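# Pull out the right-side yellow rod and turn it

## Task

Find the yellow rod closest to the right arm. Draw it outward until it stops, then rotate it by 90 degrees so its little player figures end up lying horizontal. At the finish, neither gripper may still be in contact with that rod.

## Robot and tools

ROBOT. Two six-joint arms, left_arm and right_arm, each ending in a parallel two-finger gripper with a fisheye camera on the wrist (cam_left_wrist and cam_right_wrist, both 672x504). The fingers extend along the gripper's +z axis and close along its y axis. end_effector_position is the midpoint between the finger pads, about 1 cm short of the tips.

FRAMES. Scene frame: origin at table-top height, halfway between the nominal arm bases, +x reaching out over the table, +z up, left_arm on the +y side (this is not the image side). Calibrated bases in the scene frame: left_arm at (-0.028, +0.289, +0.027) m, right_arm at (-0.040, -0.349, +0.007) m, both almost unrotated. Each arm's hand position (m), quaternion (wxyz) and wrist-camera pose are reported in that arm's own base frame. These readings can be a few cm off, more when the arm is stretched far.

JOINT ORDER. Every row and every per-joint list in a result uses: wrist pitch, shoulder, wrist yaw, wrist roll, elbow, waist. Stated ranges (rad): wrist pitch -1.571 to 1.571, shoulder 0.000 to 3.142, elbow 0.000 to 3.142, wrist yaw -1.571 to 1.571, wrist roll -2.094 to 2.094, waist -2.618 to 3.054. True ends may differ by up to 0.059 rad.

A ROW. One flat list of 14 numbers, each in [-1, 1], covering both arms even if one stays still: left_arm's six joint values then its opening, then right_arm's six joint values then its opening. Joint values are scaled offsets, not poses: they are added to the Joint targets printed at the start of the action or move (not to the previous row). A value of 1.0 equals 1.202 rad for the waist, 1.258 for the shoulder, 1.3 for the elbow, 2.073 for wrist pitch and 2.022 for wrist yaw and wrist roll. All zeros for an arm means hold its current targets. Because offsets count from fresh targets each time, sending the same offset again moves the joint further. The opening value is absolute: +1 fully open, -1 closed; a 0 is a real command (half open), so to keep a gripper as it is, resend its present command.

execute_actions(actions, cameras). actions is a list of actions; each action is up to 15 rows, one per 1/30 s control step, and a short action repeats its last row for the remaining steps. An empty list just reports state and images. An action that would push any joint more than 0.059 rad beyond its range is rejected for both arms; a malformed action, or a failing first action, rejects the whole call. Joints asked past their real end stop there and the result may say "joint sent to its limit". cameras: list of names, [] for none, omitted/null/["all"] for all.

move(target, speed, blend, opening_speed, blocking, cameras). target is one 14-number row, or a list of up to 15 rows; every row is an offset from the same starting Joint targets. All joints travel together, so the hand follows a curve; there is no collision avoidance with objects or the other arm. speed: rad/s for the joint with the longest way to go, 0.01 to 2, default 0.5 (one value, or one per target). blend: rad of corner rounding per waypoint, default 0 (stop at each). opening_speed: how fast the commanded opening changes, per second on the -1..+1 scale, at least 0.2; use a low value to close gently. blocking=false returns after about 0.5 s while the motion continues. Finger values of later waypoints are applied only after everything comes to rest there. The result adds a "move:" line: done, off_target (resting with a joint over 0.035 rad from target), moving, held or fault, plus the worst joint error per arm. done does not mean no contact.

wait(seconds 0 to 10) lets time pass with commands held; stop() brakes a running move. zoom_image(camera, region=[x0, y0, x1, y1]) gives a closer look at part of a wrist camera's latest image, pixels from the top-left, at most 504x504. read_manual(section="licences") only returns licence text. finished_scene(scene) ends the current scene (give its number); it cannot be undone, so call it only once the rod is fully out, turned, and released.

RESULTS. Joint positions (rad) and Joint velocities (rad/s) per arm in the joint order above, then finger gap in m (0.094 fully open). "Joint targets" is the base for your next offsets. grip_measured uses the command scale; it reads slightly wide when empty and somewhat narrower than a squeezed part. The gripper keeps following your command down to its force limit, so no stop shows at contact; release by commanding well above grip_measured. Joint torques follow the position order, positive toward larger angles; numbers 2, 5 and 6 wrap around at ±28 N m. "joint command not followed" means a clearance check altered targets. Results of execute_actions also list joint angles at some steps.

MOTION LIMITS. Joint speed is capped and each target may lead the measured angle only by a fixed amount, so large offsets take several actions; a tiny offset may not move at all. If the targets would put the hand over 200 mm from where it is, they are scaled back.

AVOID. Dropping or flinging parts, fast impacts, pressing hard into the rod or table, and arms striking each other (that can fail the task). Approach slowly near contact. A stalled arm keeps pushing: command its targets back past the measured positions. Holding loads or straining at full stretch heats motors; MOTOR HOT appears at 75 °C, and overheating folds that arm away permanently or makes it go limp.

Each tool is called after ">>>" by a JSON object that holds its "op" and its "data".

## Session

>>> {"op": "execute_actions", "data": {"actions": []}}

Scene clock: 0.00 s.
left_arm: end_effector_position=(+0.4007, +0.0076, +0.1253) grip_measured=+1.000 end_effector_quat_wxyz=(+0.625, -0.028, +0.778, +0.057) | right_arm: end_effector_position=(+0.3999, -0.0295, +0.1148) grip_measured=+1.000 end_effector_quat_wxyz=(+0.608, +0.063, +0.791, -0.024)
Joint names: [wrist pitch, shoulder, wrist yaw, wrist roll, elbow, waist]
Joint positions: left_arm=[0.966 1.539 -0.191 0.014 0.356 -0.068 0.094] | right_arm=[0.914 1.54 0.071 0.059 0.363 -0.045 0.094]
Joint velocities: within noise
Joint torques (N m): no reading
Heat: left arm: 47 °C; right arm: 43 °C.
Joint targets: left_arm=[0.960 1.536 -0.192 0.015 0.359 -0.068] | right_arm=[0.904 1.538 0.071 0.060 0.365 -0.045]
Tool commands: left_gripper/opening=+1.0 right_gripper/opening=+1.0

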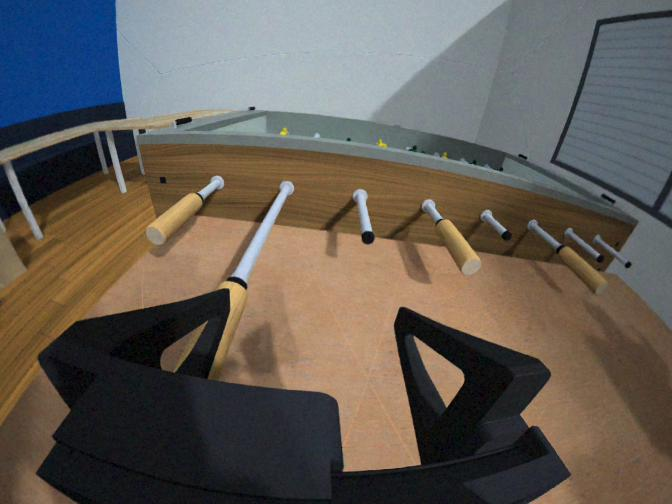

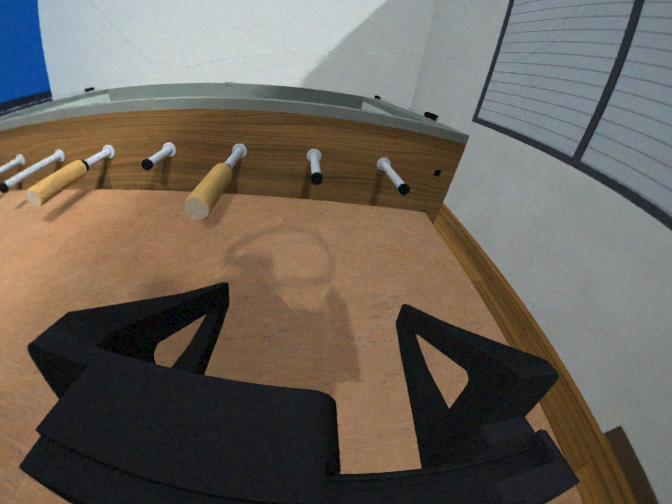

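>>> {"op": "zoom_image", "data": {"camera": "cam_left_wrist", "region": [240, 90, 640, 300]}}

>>> {"op": "zoom_image", "data": {"camera": "cam_right_wrist", "region": [0, 70, 480, 250]}}

Scaled by 1.260 from the camera's 672x504 image, which has a finer 960x720 frame.

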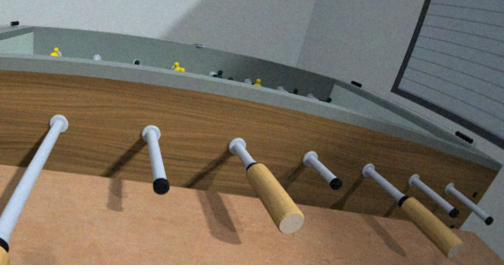

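Scaled by 1.050 from the camera's 672x504 image, which has a finer 960x720 frame.

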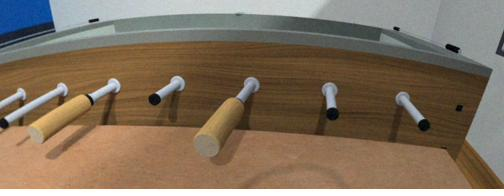

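>>> {"op": "move", "data": {"target": [0,0,0,0,0,0,1,-0.629,0.129,-0.035,-0.03,1.0,0,1], "speed": 1.0}}

Scene clock: 101.80 s.
left_arm: end_effector_position=(+0.4007, +0.0076, +0.1253) grip_measured=+1.000 end_effector_quat_wxyz=(+0.625, -0.028, +0.778, +0.057) | right_arm: end_effector_position=(+0.5237, -0.0239, +0.3292) grip_measured=+1.000 end_effector_quat_wxyz=(+0.543, +0.024, +0.839, -0.014)
Joint names: [wrist pitch, shoulder, wrist yaw, wrist roll, elbow, waist]
Joint positions: left_arm=[0.966 1.539 -0.191 0.014 0.356 -0.068 0.094] | right_arm=[-0.381 1.686 0.008 0.008 1.645 -0.045 0.094]
Joint velocities: within noise
Joint torques (N m): left_arm=[1.85 -6.32 -0.04 0 5.35 -0.05] | right_arm=[1.51 -6.5 -0.06 -0.09 8.96 0.05]
Heat: left arm: 45 °C; right arm: 43 °C.
Joint targets: left_arm=[0.960 1.536 -0.192 0.015 0.359 -0.068] | right_arm=[-0.400 1.700 0.000 -0.001 1.665 -0.045]
move: done
camera_calibration:
cam_right_wrist: T_world_to_cam=[[-0.0264101, -0.983452, 0.179234, -0.077978], [-0.741078, -0.101071, -0.663768, 0.636874], [0.6709, -0.150357, -0.726145, 0.00188434], [0, 0, 0, 1]] pos_world=[0.468649, -0.0120349, 0.438081]

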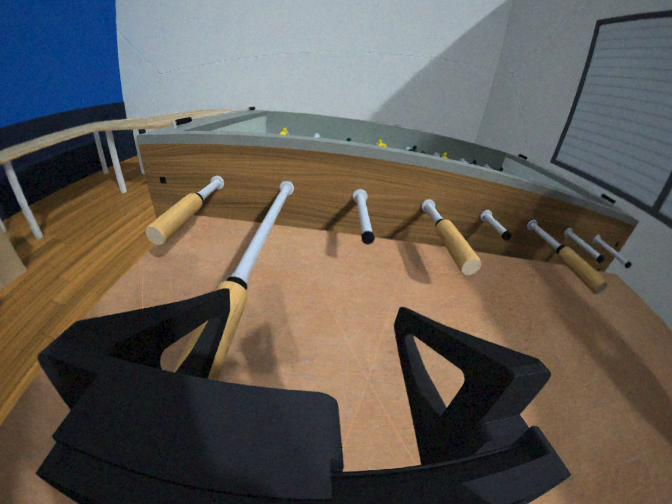

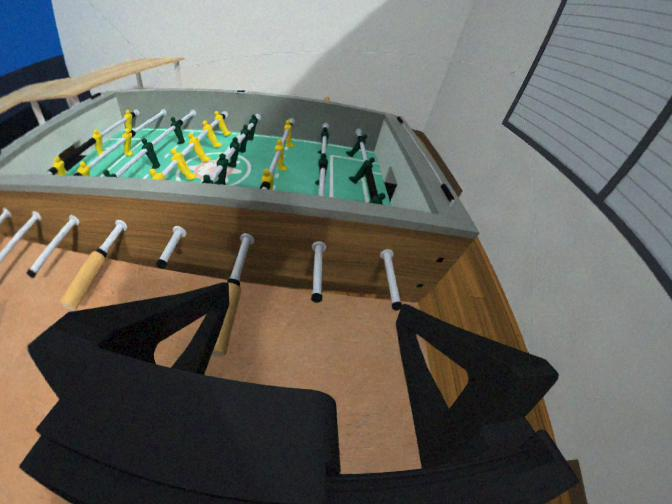

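>>> {"op": "zoom_image", "data": {"camera": "cam_right_wrist", "region": [180, 90, 400, 240]}}

>>> {"op": "zoom_image", "data": {"camera": "cam_right_wrist", "region": [0, 80, 480, 380]}}

Scaled by 2.291 from the camera's 672x504 image, which has a finer 960x720 frame.

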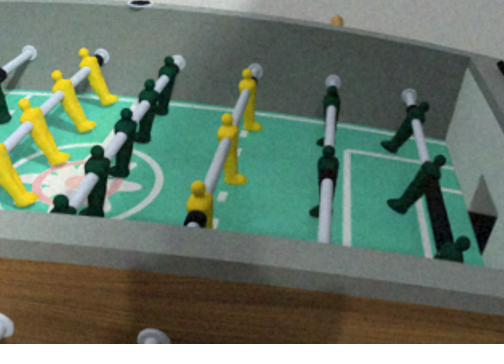

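Scaled by 1.050 from the camera's 672x504 image, which has a finer 960x720 frame.

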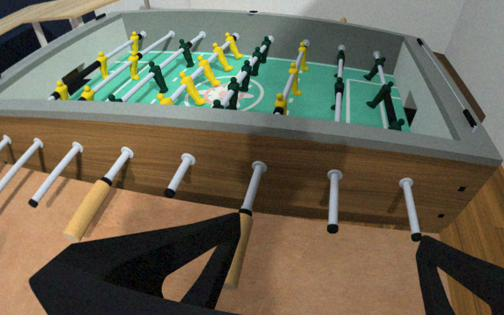

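>>> {"op": "move", "data": {"target": [[0,0,0,0,0,0,1,0.675,-0.079,0.112,0.777,-0.819,0.255,0.3],[0,0,0,0,0,0,1,0.926,0.496,0.112,0.777,-0.662,0.255,0.3]], "speed": 0.8, "blend": 0.1}}

Scene clock: 175.97 s.
left_arm: end_effector_position=(+0.4007, +0.0076, +0.1253) grip_measured=+1.000 end_effector_quat_wxyz=(+0.625, -0.028, +0.778, +0.057) | right_arm: end_effector_position=(+0.5074, +0.0930, +0.0730) grip_measured=+0.302 end_effector_quat_wxyz=(+0.492, +0.490, +0.508, +0.510)
Joint names: [wrist pitch, shoulder, wrist yaw, wrist roll, elbow, waist]
Joint positions: left_arm=[0.966 1.539 -0.191 0.014 0.356 -0.068 0.094] | right_arm=[1.523 2.309 0.218 1.57 0.789 0.254 0.061]
Joint velocities: within noise
Joint torques (N m): left_arm=[1.85 -6.34 -0.05 0.03 5.31 -0.03] | right_arm=[1.65 -7.69 0.12 0.01 4.66 0.69]
Heat: left arm: 44 °C; right arm: 44 °C.
Joint targets: left_arm=[0.960 1.536 -0.192 0.015 0.359 -0.068] | right_arm=[1.520 2.324 0.226 1.571 0.805 0.262]
move: done
camera_calibration:
cam_right_wrist: T_world_to_cam=[[-0.0396969, -0.179752, -0.982911, 0.0993729], [-0.430615, 0.89073, -0.145503, 0.178928], [0.901662, 0.41748, -0.112763, -0.370307], [0, 0, 0, 1]] pos_world=[0.414886, 0.0130822, 0.0819522]

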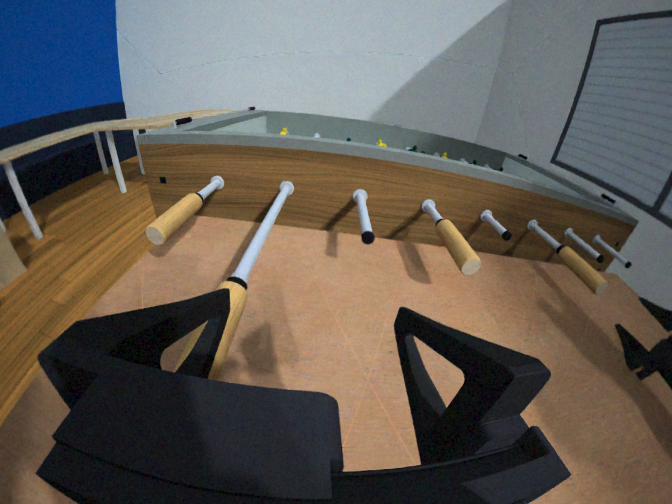

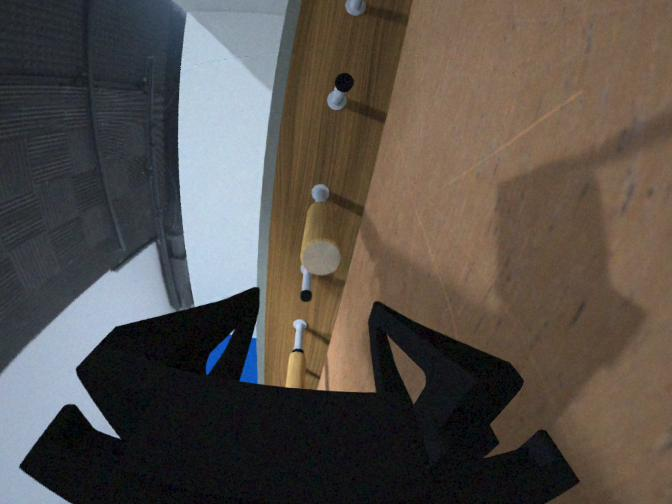

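>>> {"op": "move", "data": {"target": [0,0,0,0,0,0,1,-0.151,0.148,-0.021,0,0.383,-0.042,0.3], "speed": 0.4}}

Scene clock: 211.27 s.
left_arm: end_effector_position=(+0.4007, +0.0076, +0.1253) grip_measured=+1.000 end_effector_quat_wxyz=(+0.625, -0.028, +0.778, +0.057) | right_arm: end_effector_position=(+0.6110, +0.1021, +0.0811) grip_measured=+0.302 end_effector_quat_wxyz=(+0.499, +0.487, +0.498, +0.515)
Joint names: [wrist pitch, shoulder, wrist yaw, wrist roll, elbow, waist]
Joint positions: left_arm=[0.966 1.539 -0.191 0.014 0.356 -0.068 0.094] | right_arm=[1.229 2.481 0.192 1.57 1.282 0.219 0.061]
Joint velocities: within noise
Joint torques (N m): left_arm=[1.84 -6.35 -0.05 0.01 5.31 -0.02] | right_arm=[1.57 -9.14 -0.05 0.01 6.72 -0.64]
Heat: left arm: 44 °C; right arm: 44 °C.
Joint targets: left_arm=[0.960 1.536 -0.192 0.015 0.359 -0.068] | right_arm=[1.207 2.510 0.184 1.571 1.303 0.211]
move: done
camera_calibration:
cam_right_wrist: T_world_to_cam=[[-0.0164104, -0.17392, -0.984623, 0.0983405], [-0.418682, 0.895459, -0.151192, 0.209349], [0.907985, 0.409763, -0.0875119, -0.471671], [0, 0, 0, 1]] pos_world=[0.517534, 0.0229135, 0.0872034]

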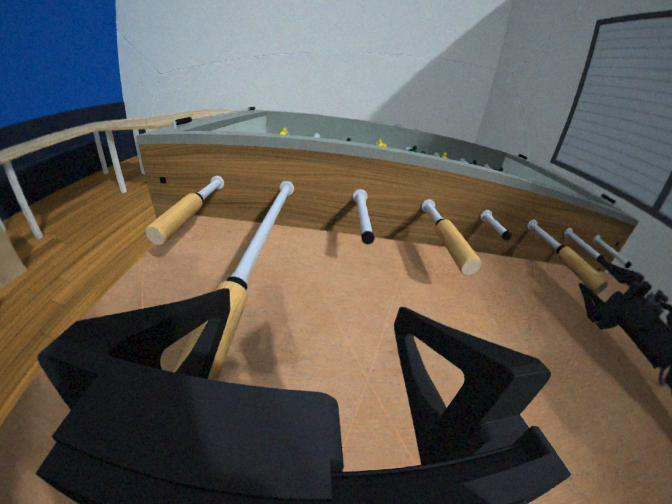

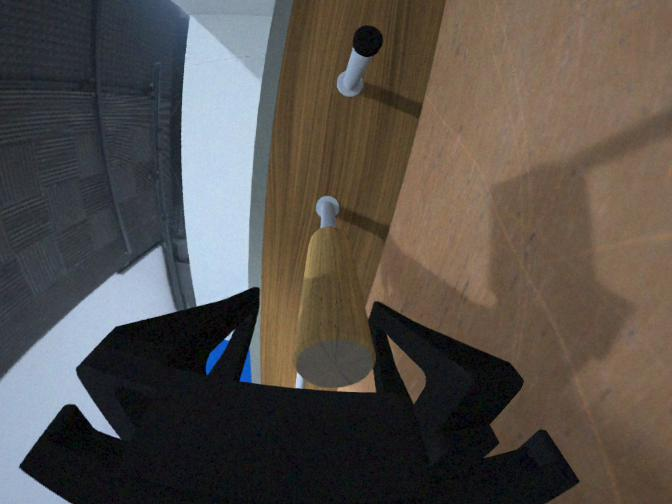

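>>> {"op": "move", "data": {"target": [0,0,0,0,0,0,1,-0.008,0.021,-0.003,0,0.01,-0.005,0.3], "speed": 0.3}}

Scene clock: 224.30 s.
left_arm: end_effector_position=(+0.4007, +0.0076, +0.1253) grip_measured=+1.000 end_effector_quat_wxyz=(+0.625, -0.028, +0.778, +0.057) | right_arm: end_effector_position=(+0.6122, +0.0999, +0.0630) grip_measured=+0.302 end_effector_quat_wxyz=(+0.492, +0.494, +0.509, +0.504)
Joint names: [wrist pitch, shoulder, wrist yaw, wrist roll, elbow, waist]
Joint positions: left_arm=[0.966 1.539 -0.191 0.014 0.356 -0.068 0.094] | right_arm=[1.211 2.51 0.186 1.57 1.291 0.213 0.061]
Joint velocities: within noise
Joint torques (N m): left_arm=[1.85 -6.37 -0.05 0.01 5.3 -0.05] | right_arm=[1.54 -9.43 -0.05 0.02 6.91 -0.66]
Heat: left arm: 44 °C; right arm: 44 °C.
Joint targets: left_arm=[0.960 1.536 -0.192 0.015 0.359 -0.068] | right_arm=[1.190 2.537 0.178 1.571 1.316 0.205]
move: done
camera_calibration:
cam_right_wrist: T_world_to_cam=[[-0.0521695, -0.18189, -0.981934, 0.102707], [-0.424736, 0.893948, -0.143026, 0.212428], [0.903813, 0.409601, -0.123892, -0.468556], [0, 0, 0, 1]] pos_world=[0.519071, 0.0207028, 0.0731841]

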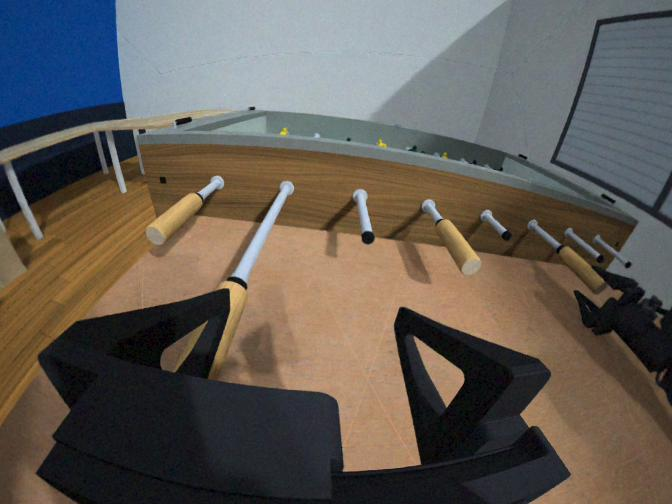

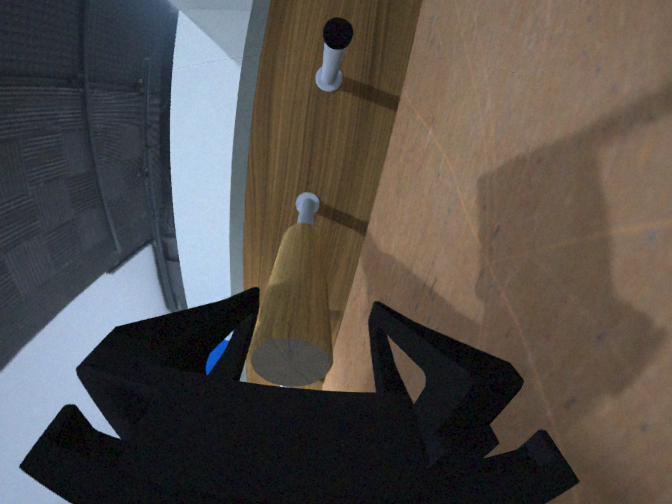

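>>> {"op": "move", "data": {"target": [0,0,0,0,0,0,1,0,-0.046,0,0,0,0,0.3], "speed": 0.3, "cameras": ["cam_right_wrist"]}}

Scene clock: 240.17 s.
left_arm: end_effector_position=(+0.4007, +0.0076, +0.1253) grip_measured=+1.000 end_effector_quat_wxyz=(+0.625, -0.028, +0.778, +0.057) | right_arm: end_effector_position=(+0.6125, +0.1000, +0.0666) grip_measured=+0.302 end_effector_quat_wxyz=(+0.493, +0.493, +0.508, +0.506)
Joint names: [wrist pitch, shoulder, wrist yaw, wrist roll, elbow, waist]
Joint positions: left_arm=[0.966 1.539 -0.191 0.014 0.356 -0.068 0.094] | right_arm=[1.21 2.504 0.185 1.57 1.291 0.213 0.061]
Joint velocities: within noise
Joint torques (N m): left_arm=[1.84 -6.37 -0.05 0.01 5.26 -0.02] | right_arm=[1.56 -13.65 -0.04 0.01 6.94 -0.66]
Heat: left arm: 44 °C; right arm: 45 °C.
Joint targets: left_arm=[0.960 1.536 -0.192 0.015 0.359 -0.068] | right_arm=[1.190 2.479 0.178 1.571 1.316 0.205]
move: done
camera_calibration:
cam_right_wrist: T_world_to_cam=[[-0.0469741, -0.180798, -0.982398, 0.103032], [-0.424327, 0.893949, -0.14423, 0.212791], [0.90429, 0.410083, -0.11871, -0.469158], [0, 0, 0, 1]] pos_world=[0.519388, 0.0207978, 0.076216]
Images, in order (width x height): cam_right_wrist 672x504.

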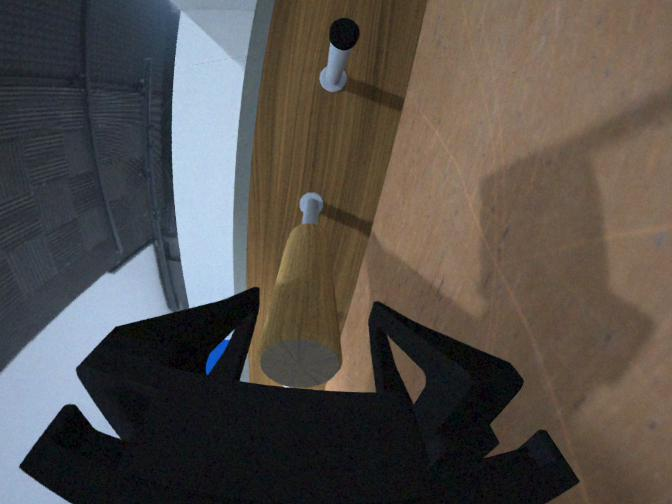

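>>> {"op": "move", "data": {"target": [[0,0,0,0,0,0,1,0,-0.01,0,0,0,0,0.3],[0,0,0,0,0,0,1,0,-0.01,0,0,0,0,-0.6]], "speed": 0.3, "opening_speed": 0.6, "cameras": ["cam_right_wrist"]}}

Scene clock: 256.77 s.
left_arm: end_effector_position=(+0.4007, +0.0076, +0.1253) grip_measured=+1.000 end_effector_quat_wxyz=(+0.625, -0.028, +0.778, +0.057) | right_arm: end_effector_position=(+0.6131, +0.1001, +0.0736) grip_measured=-0.309 end_effector_quat_wxyz=(+0.494, +0.492, +0.505, +0.509)
Joint names: [wrist pitch, shoulder, wrist yaw, wrist roll, elbow, waist]
Joint positions: left_arm=[0.966 1.539 -0.191 0.014 0.356 -0.068 0.094] | right_arm=[1.205 2.491 0.185 1.57 1.291 0.213 0.032]
Joint velocities: within noise
Joint torques (N m): left_arm=[1.85 -6.34 -0.04 0 5.34 -0.05] | right_arm=[1.59 -13.42 -0.04 0.01 7.01 -0.65]
Heat: left arm: 44 °C; right arm: 47 °C.
Joint targets: left_arm=[0.960 1.536 -0.192 0.015 0.359 -0.068] | right_arm=[1.190 2.466 0.178 1.570 1.316 0.205]
move: done
camera_calibration:
cam_right_wrist: T_world_to_cam=[[-0.0381801, -0.178894, -0.983127, 0.104418], [-0.423027, 0.89423, -0.14629, 0.213271], [0.905312, 0.410304, -0.109819, -0.470264], [0, 0, 0, 1]] pos_world=[0.519942, 0.0209178, 0.0822112]
Images, in order (width x height): cam_right_wrist 672x504.

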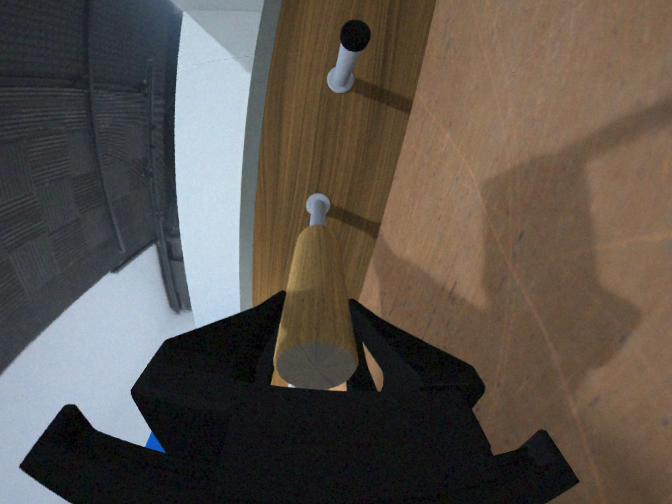

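>>> {"op": "move", "data": {"target": [0,0,0,0,0,0,1,0,0,0,-0.785,0,0,-0.6], "speed": 0.8}}

Scene clock: 266.40 s.
left_arm: end_effector_position=(+0.4007, +0.0076, +0.1253) grip_measured=+1.000 end_effector_quat_wxyz=(+0.625, -0.028, +0.778, +0.057) | right_arm: end_effector_position=(+0.6132, +0.0956, +0.0710) grip_measured=-0.310 end_effector_quat_wxyz=(+0.705, +0.004, +0.710, +0.001)
Joint names: [wrist pitch, shoulder, wrist yaw, wrist roll, elbow, waist]
Joint positions: left_arm=[0.966 1.539 -0.191 0.014 0.356 -0.068 0.094] | right_arm=[1.189 2.489 0.22 0.008 1.293 0.216 0.032]
Joint velocities: within noise
Joint torques (N m): left_arm=[1.85 -6.35 -0.04 0 5.35 -0.01] | right_arm=[1.74 -13.27 -0.43 -0.32 6.91 -0.92]
Heat: left arm: 43 °C; right arm: 46 °C.
Joint targets: left_arm=[0.960 1.536 -0.192 0.015 0.359 -0.068] | right_arm=[1.190 2.466 0.178 -0.017 1.315 0.205]
move: off_target (right_arm); right_arm: the wrist yaw is farthest, 0.042 rad from its target
camera_calibration:
cam_right_wrist: T_world_to_cam=[[-0.0523525, -0.98371, 0.171972, 0.104631], [-0.406065, -0.136359, -0.903614, 0.358857], [0.912343, -0.117138, -0.392311, -0.402631], [0, 0, 0, 1]] pos_world=[0.518534, 0.104697, 0.148318]

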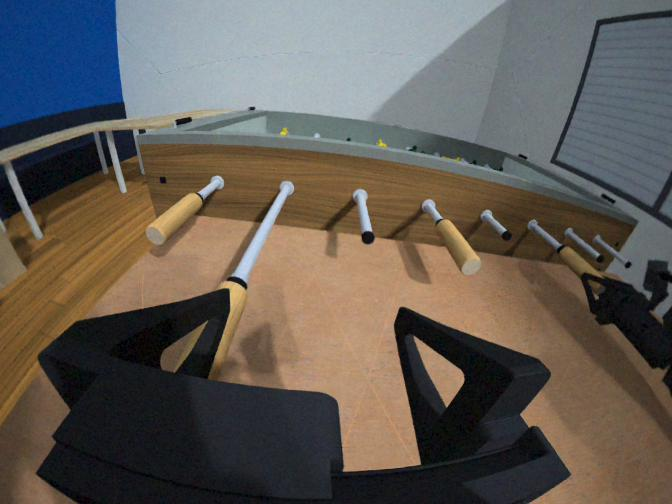

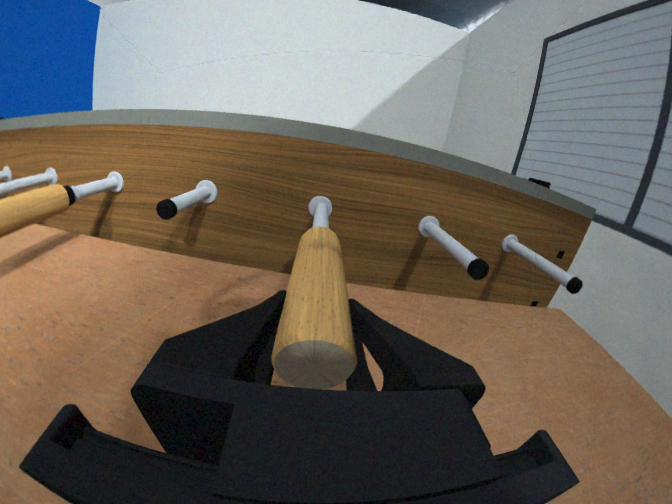

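>>> {"op": "move", "data": {"target": [[0,0,0,0,0,0,1,0.0955,-0.0765,0.0285,0,-0.2563,0.0339,-0.6],[0,0,0,0,0,0,1,0.0678,-0.2411,0.049,0.0163,-0.4637,0.069,-0.6]], "speed": 0.4, "blend": 0.05}}

Scene clock: 312.13 s.
left_arm: end_effector_position=(+0.4007, +0.0076, +0.1253) grip_measured=+1.000 end_effector_quat_wxyz=(+0.625, -0.028, +0.778, +0.057) | right_arm: end_effector_position=(+0.4920, +0.0972, +0.0678) grip_measured=-0.310 end_effector_quat_wxyz=(+0.666, -0.004, +0.746, -0.003)
Joint names: [wrist pitch, shoulder, wrist yaw, wrist roll, elbow, waist]
Joint positions: left_arm=[0.966 1.539 -0.191 0.014 0.356 -0.068 0.094] | right_arm=[1.342 2.191 0.293 0.025 0.729 0.296 0.032]
Joint velocities: within noise
Joint torques (N m): left_arm=[1.85 -6.32 -0.05 0.01 5.3 -0.02] | right_arm=[1.63 -10.62 -0.11 -0.09 2.63 -0.66]
Heat: left arm: 43 °C; right arm: 50 °C.
Joint targets: left_arm=[0.960 1.536 -0.192 0.015 0.359 -0.068] | right_arm=[1.331 2.163 0.277 0.016 0.713 0.288]
move: done
camera_calibration:
cam_right_wrist: T_world_to_cam=[[-0.02674, -0.981048, 0.191912, 0.0862097], [-0.499107, -0.153236, -0.852884, 0.350966], [0.866127, -0.118591, -0.485551, -0.263904], [0, 0, 0, 1]] pos_world=[0.406049, 0.10706, 0.154649]

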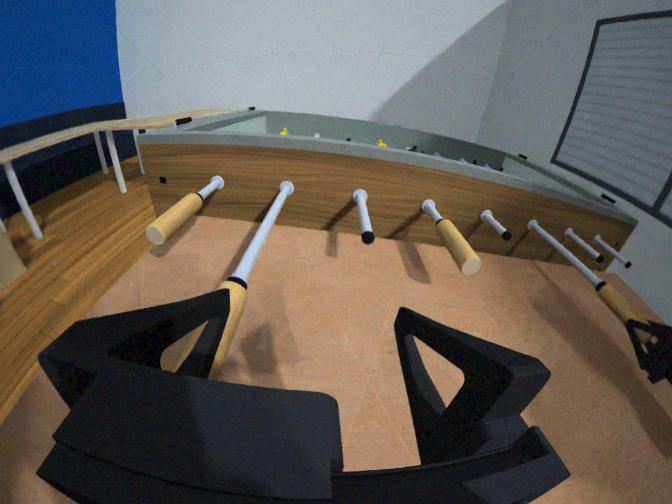

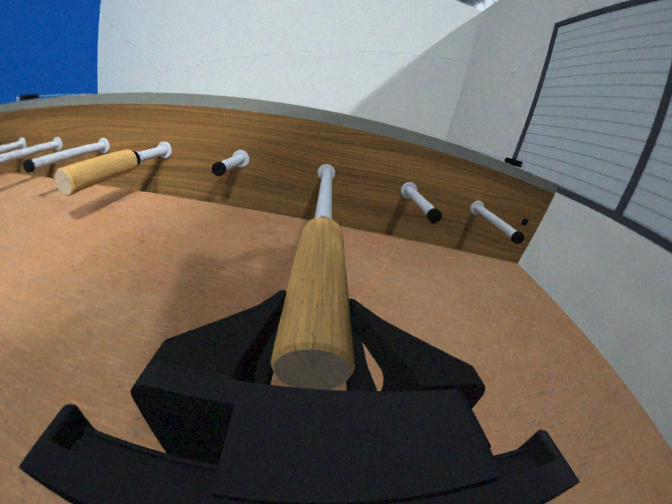

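>>> {"op": "move", "data": {"target": [0,0,0,0,0,0,1,-0.0719,-0.1902,0.0232,0.0237,-0.1701,0.0466,-0.6], "speed": 0.25, "cameras": ["cam_right_wrist"]}}

Scene clock: 321.40 s.
left_arm: end_effector_position=(+0.4007, +0.0076, +0.1253) grip_measured=+1.000 end_effector_quat_wxyz=(+0.625, -0.028, +0.778, +0.057) | right_arm: end_effector_position=(+0.4762, +0.1000, +0.0735) grip_measured=-0.310 end_effector_quat_wxyz=(+0.624, -0.011, +0.781, +0.006)
Joint names: [wrist pitch, shoulder, wrist yaw, wrist roll, elbow, waist]
Joint positions: left_arm=[0.966 1.539 -0.191 0.014 0.356 -0.068 0.094] | right_arm=[1.121 2.03 0.274 0.059 0.678 0.304 0.032]
Joint velocities: within noise
Joint torques (N m): left_arm=[1.85 -6.34 -0.04 0 5.31 -0.02] | right_arm=[2.29 -16.62 0.61 0.04 -9.78 3.62]
Heat: left arm: 43 °C; right arm: 50 °C.
Joint targets: left_arm=[0.960 1.536 -0.192 0.015 0.359 -0.068] | right_arm=[1.182 1.924 0.324 0.064 0.492 0.344]
move: off_target (right_arm); right_arm: the elbow is farthest, 0.186 rad from its target
camera_calibration:
cam_right_wrist: T_world_to_cam=[[0.0149806, -0.981914, 0.188732, 0.067924], [-0.585226, -0.161656, -0.794593, 0.385981], [0.810732, -0.0985473, -0.577063, -0.215973], [0, 0, 0, 1]] pos_world=[0.399965, 0.107808, 0.169248]
Images, in order (width x height): cam_right_wrist 672x504.

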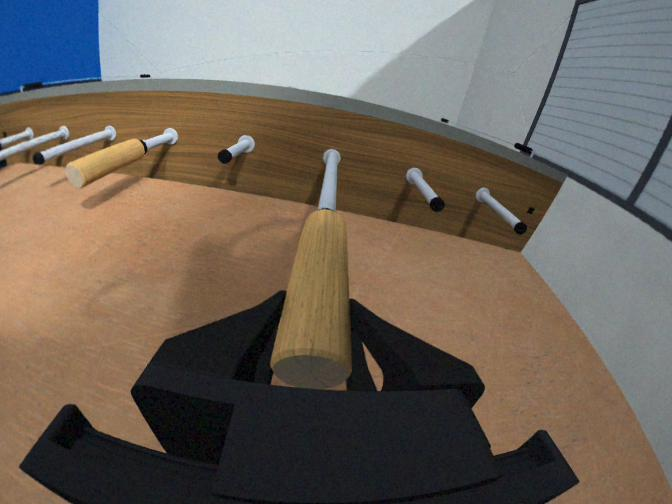

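>>> {"op": "move", "data": {"target": [[0,0,0,0,0,0,1,-0.028,0.08,-0.022,0,0.135,-0.03,-0.6],[0,0,0,0,0,0,1,-0.028,0.08,-0.022,0,0.135,-0.03,0.4]], "speed": 0.3, "opening_speed": 0.8, "cameras": ["cam_right_wrist"]}}

Scene clock: 333.67 s.
left_arm: end_effector_position=(+0.4007, +0.0076, +0.1253) grip_measured=+1.000 end_effector_quat_wxyz=(+0.625, -0.028, +0.778, +0.057) | right_arm: end_effector_position=(+0.4776, +0.1008, +0.0747) grip_measured=+0.398 end_effector_quat_wxyz=(+0.626, -0.008, +0.780, +0.010)
Joint names: [wrist pitch, shoulder, wrist yaw, wrist roll, elbow, waist]
Joint positions: left_arm=[0.966 1.539 -0.191 0.014 0.356 -0.068 0.094] | right_arm=[1.125 2.034 0.271 0.067 0.683 0.304 0.066]
Joint velocities: within noise
Joint torques (N m): left_arm=[1.84 -6.34 -0.05 0.03 5.29 -0.02] | right_arm=[1.72 -8.46 0.17 -0.03 3.26 0.43]
Heat: left arm: 43 °C; right arm: 49 °C.
Joint targets: left_arm=[0.960 1.536 -0.192 0.015 0.359 -0.068] | right_arm=[1.124 2.024 0.280 0.064 0.667 0.308]
move: done; target 2's new numbers were sent with right_arm's wrist pitch 0.038 rad from that target
camera_calibration:
cam_right_wrist: T_world_to_cam=[[0.014879, -0.983774, 0.178793, 0.0694296], [-0.581061, -0.154028, -0.799152, 0.385366], [0.813724, -0.0919991, -0.573924, -0.218652], [0, 0, 0, 1]] pos_world=[0.400811, 0.107544, 0.170062]
Images, in order (width x height): cam_right_wrist 672x504.

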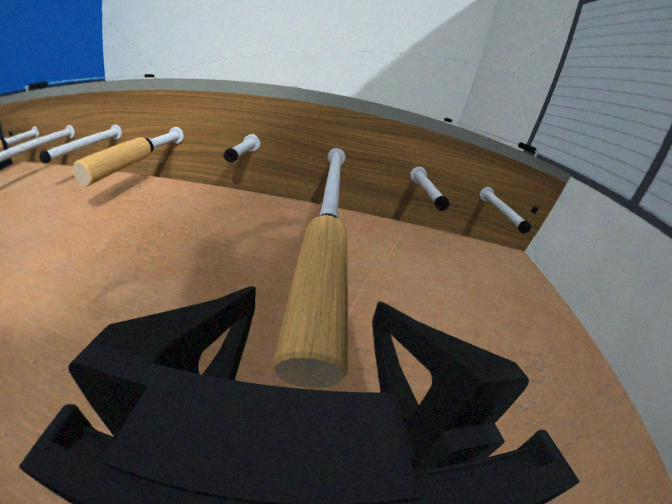

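>>> {"op": "move", "data": {"target": [[0,0,0,0,0,0,1,0,-0.24,0,0,0,0,0.4],[0,0,0,0,0,0,1,-0.735,-0.258,-0.1385,-0.03,0.768,-0.29,0.4]], "speed": 0.7, "blend": 0.05, "cameras": ["cam_right_wrist"]}}

>>> {"op": "zoom_image", "data": {"camera": "cam_right_wrist", "region": [100, 60, 400, 260]}}

Scene clock: 346.30 s.
left_arm: end_effector_position=(+0.4007, +0.0076, +0.1253) grip_measured=+1.000 end_effector_quat_wxyz=(+0.625, -0.028, +0.778, +0.057) | right_arm: end_effector_position=(+0.5295, -0.0199, +0.3115) grip_measured=+0.398 end_effector_quat_wxyz=(+0.529, +0.023, +0.849, -0.010)
Joint names: [wrist pitch, shoulder, wrist yaw, wrist roll, elbow, waist]
Joint positions: left_arm=[0.966 1.539 -0.191 0.014 0.356 -0.068 0.094] | right_arm=[-0.381 1.715 0.008 0.012 1.64 -0.037 0.066]
Joint velocities: within noise
Joint torques (N m): left_arm=[1.83 -6.37 -0.06 0.02 5.3 -0.08] | right_arm=[1.53 -9.14 -0.03 -0.08 9.43 -0.31]
Heat: left arm: 43 °C; right arm: 47 °C.
Joint targets: left_arm=[0.960 1.536 -0.192 0.015 0.359 -0.068] | right_arm=[-0.400 1.700 -0.001 0.003 1.666 -0.041]
move: done
camera_calibration:
cam_right_wrist: T_world_to_cam=[[-0.0137053, -0.984539, 0.174627, -0.0759757], [-0.763353, -0.1025, -0.637797, 0.633516], [0.645836, -0.142044, -0.750146, 0.00665605], [0, 0, 0, 1]] pos_world=[0.478257, -0.00892044, 0.422316]
Images, in order (width x height): cam_right_wrist 672x504.

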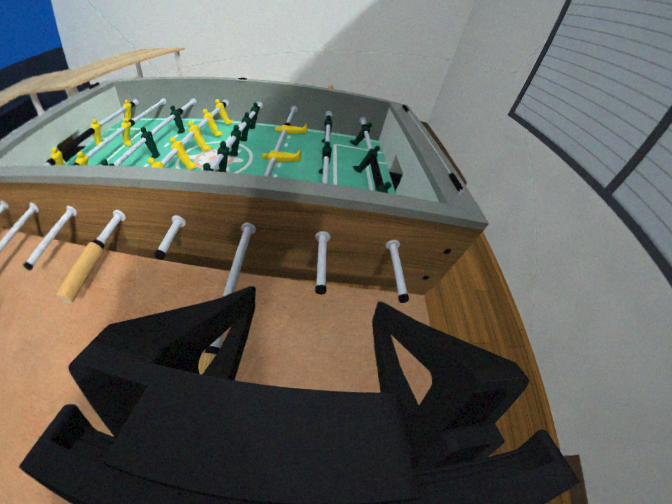

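Scaled by 1.680 from the camera's 672x504 image, which has a finer 960x720 frame.

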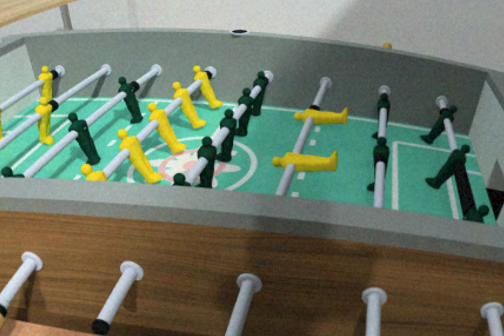

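>>> {"op": "move", "data": {"target": [-0.656,0.13,0.095,-0.007,1.0,0.05,1,0,0,0,0,0,0,0.4], "speed": 1.0, "cameras": ["cam_left_wrist"]}}

>>> {"op": "zoom_image", "data": {"camera": "cam_left_wrist", "region": [80, 80, 580, 380]}}

Scene clock: 375.70 s.
left_arm: end_effector_position=(+0.5224, -0.0050, +0.3277) grip_measured=+1.000 end_effector_quat_wxyz=(+0.542, +0.007, +0.840, +0.002) | right_arm: end_effector_position=(+0.5294, -0.0198, +0.3113) grip_measured=+0.398 end_effector_quat_wxyz=(+0.528, +0.023, +0.849, -0.010)
Joint names: [wrist pitch, shoulder, wrist yaw, wrist roll, elbow, waist]
Joint positions: left_arm=[-0.381 1.679 -0.01 0.008 1.635 -0.015 0.094] | right_arm=[-0.382 1.715 0.007 0.012 1.64 -0.037 0.066]
Joint velocities: within noise
Joint torques (N m): left_arm=[1.68 -8.38 0.09 -0.07 9.14 0.64] | right_arm=[1.51 -9.14 -0.05 -0.09 9.43 -0.31]
Heat: left arm: 43 °C; right arm: 45 °C.
Joint targets: left_arm=[-0.400 1.699 0.000 0.000 1.659 -0.008] | right_arm=[-0.400 1.700 -0.001 0.004 1.666 -0.041]
move: done
camera_calibration:
cam_left_wrist: T_world_to_cam=[[-0.00513058, -0.986068, 0.166262, -0.0672857], [-0.722498, -0.111293, -0.682357, 0.635966], [0.691354, -0.123625, -0.711861, -0.00735614], [0, 0, 0, 1]] pos_world=[0.464225, 0.0035212, 0.439906]
Images, in order (width x height): cam_left_wrist 672x504.

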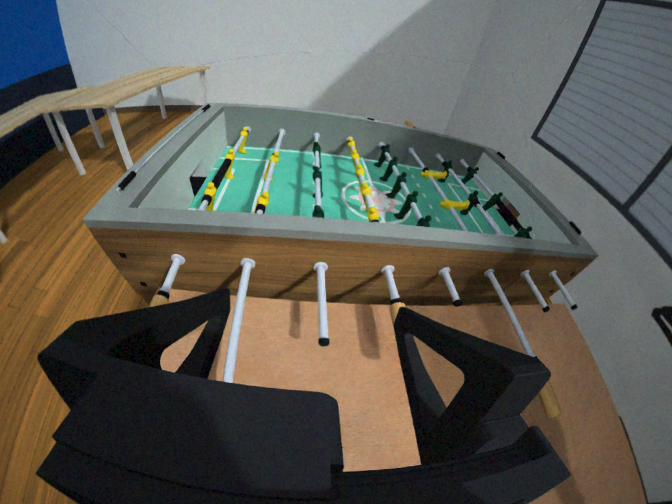

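Scaled by 1.008 from the camera's 672x504 image, which has a finer 960x720 frame.

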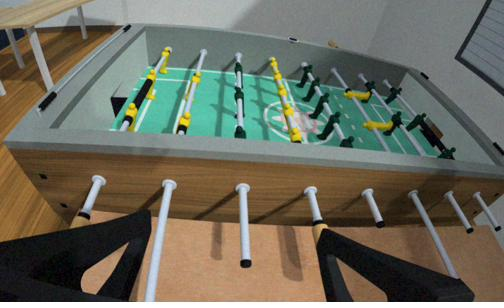

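>>> {"op": "finished_scene", "data": {"scene": 1}}

The scene is finished: the task was done.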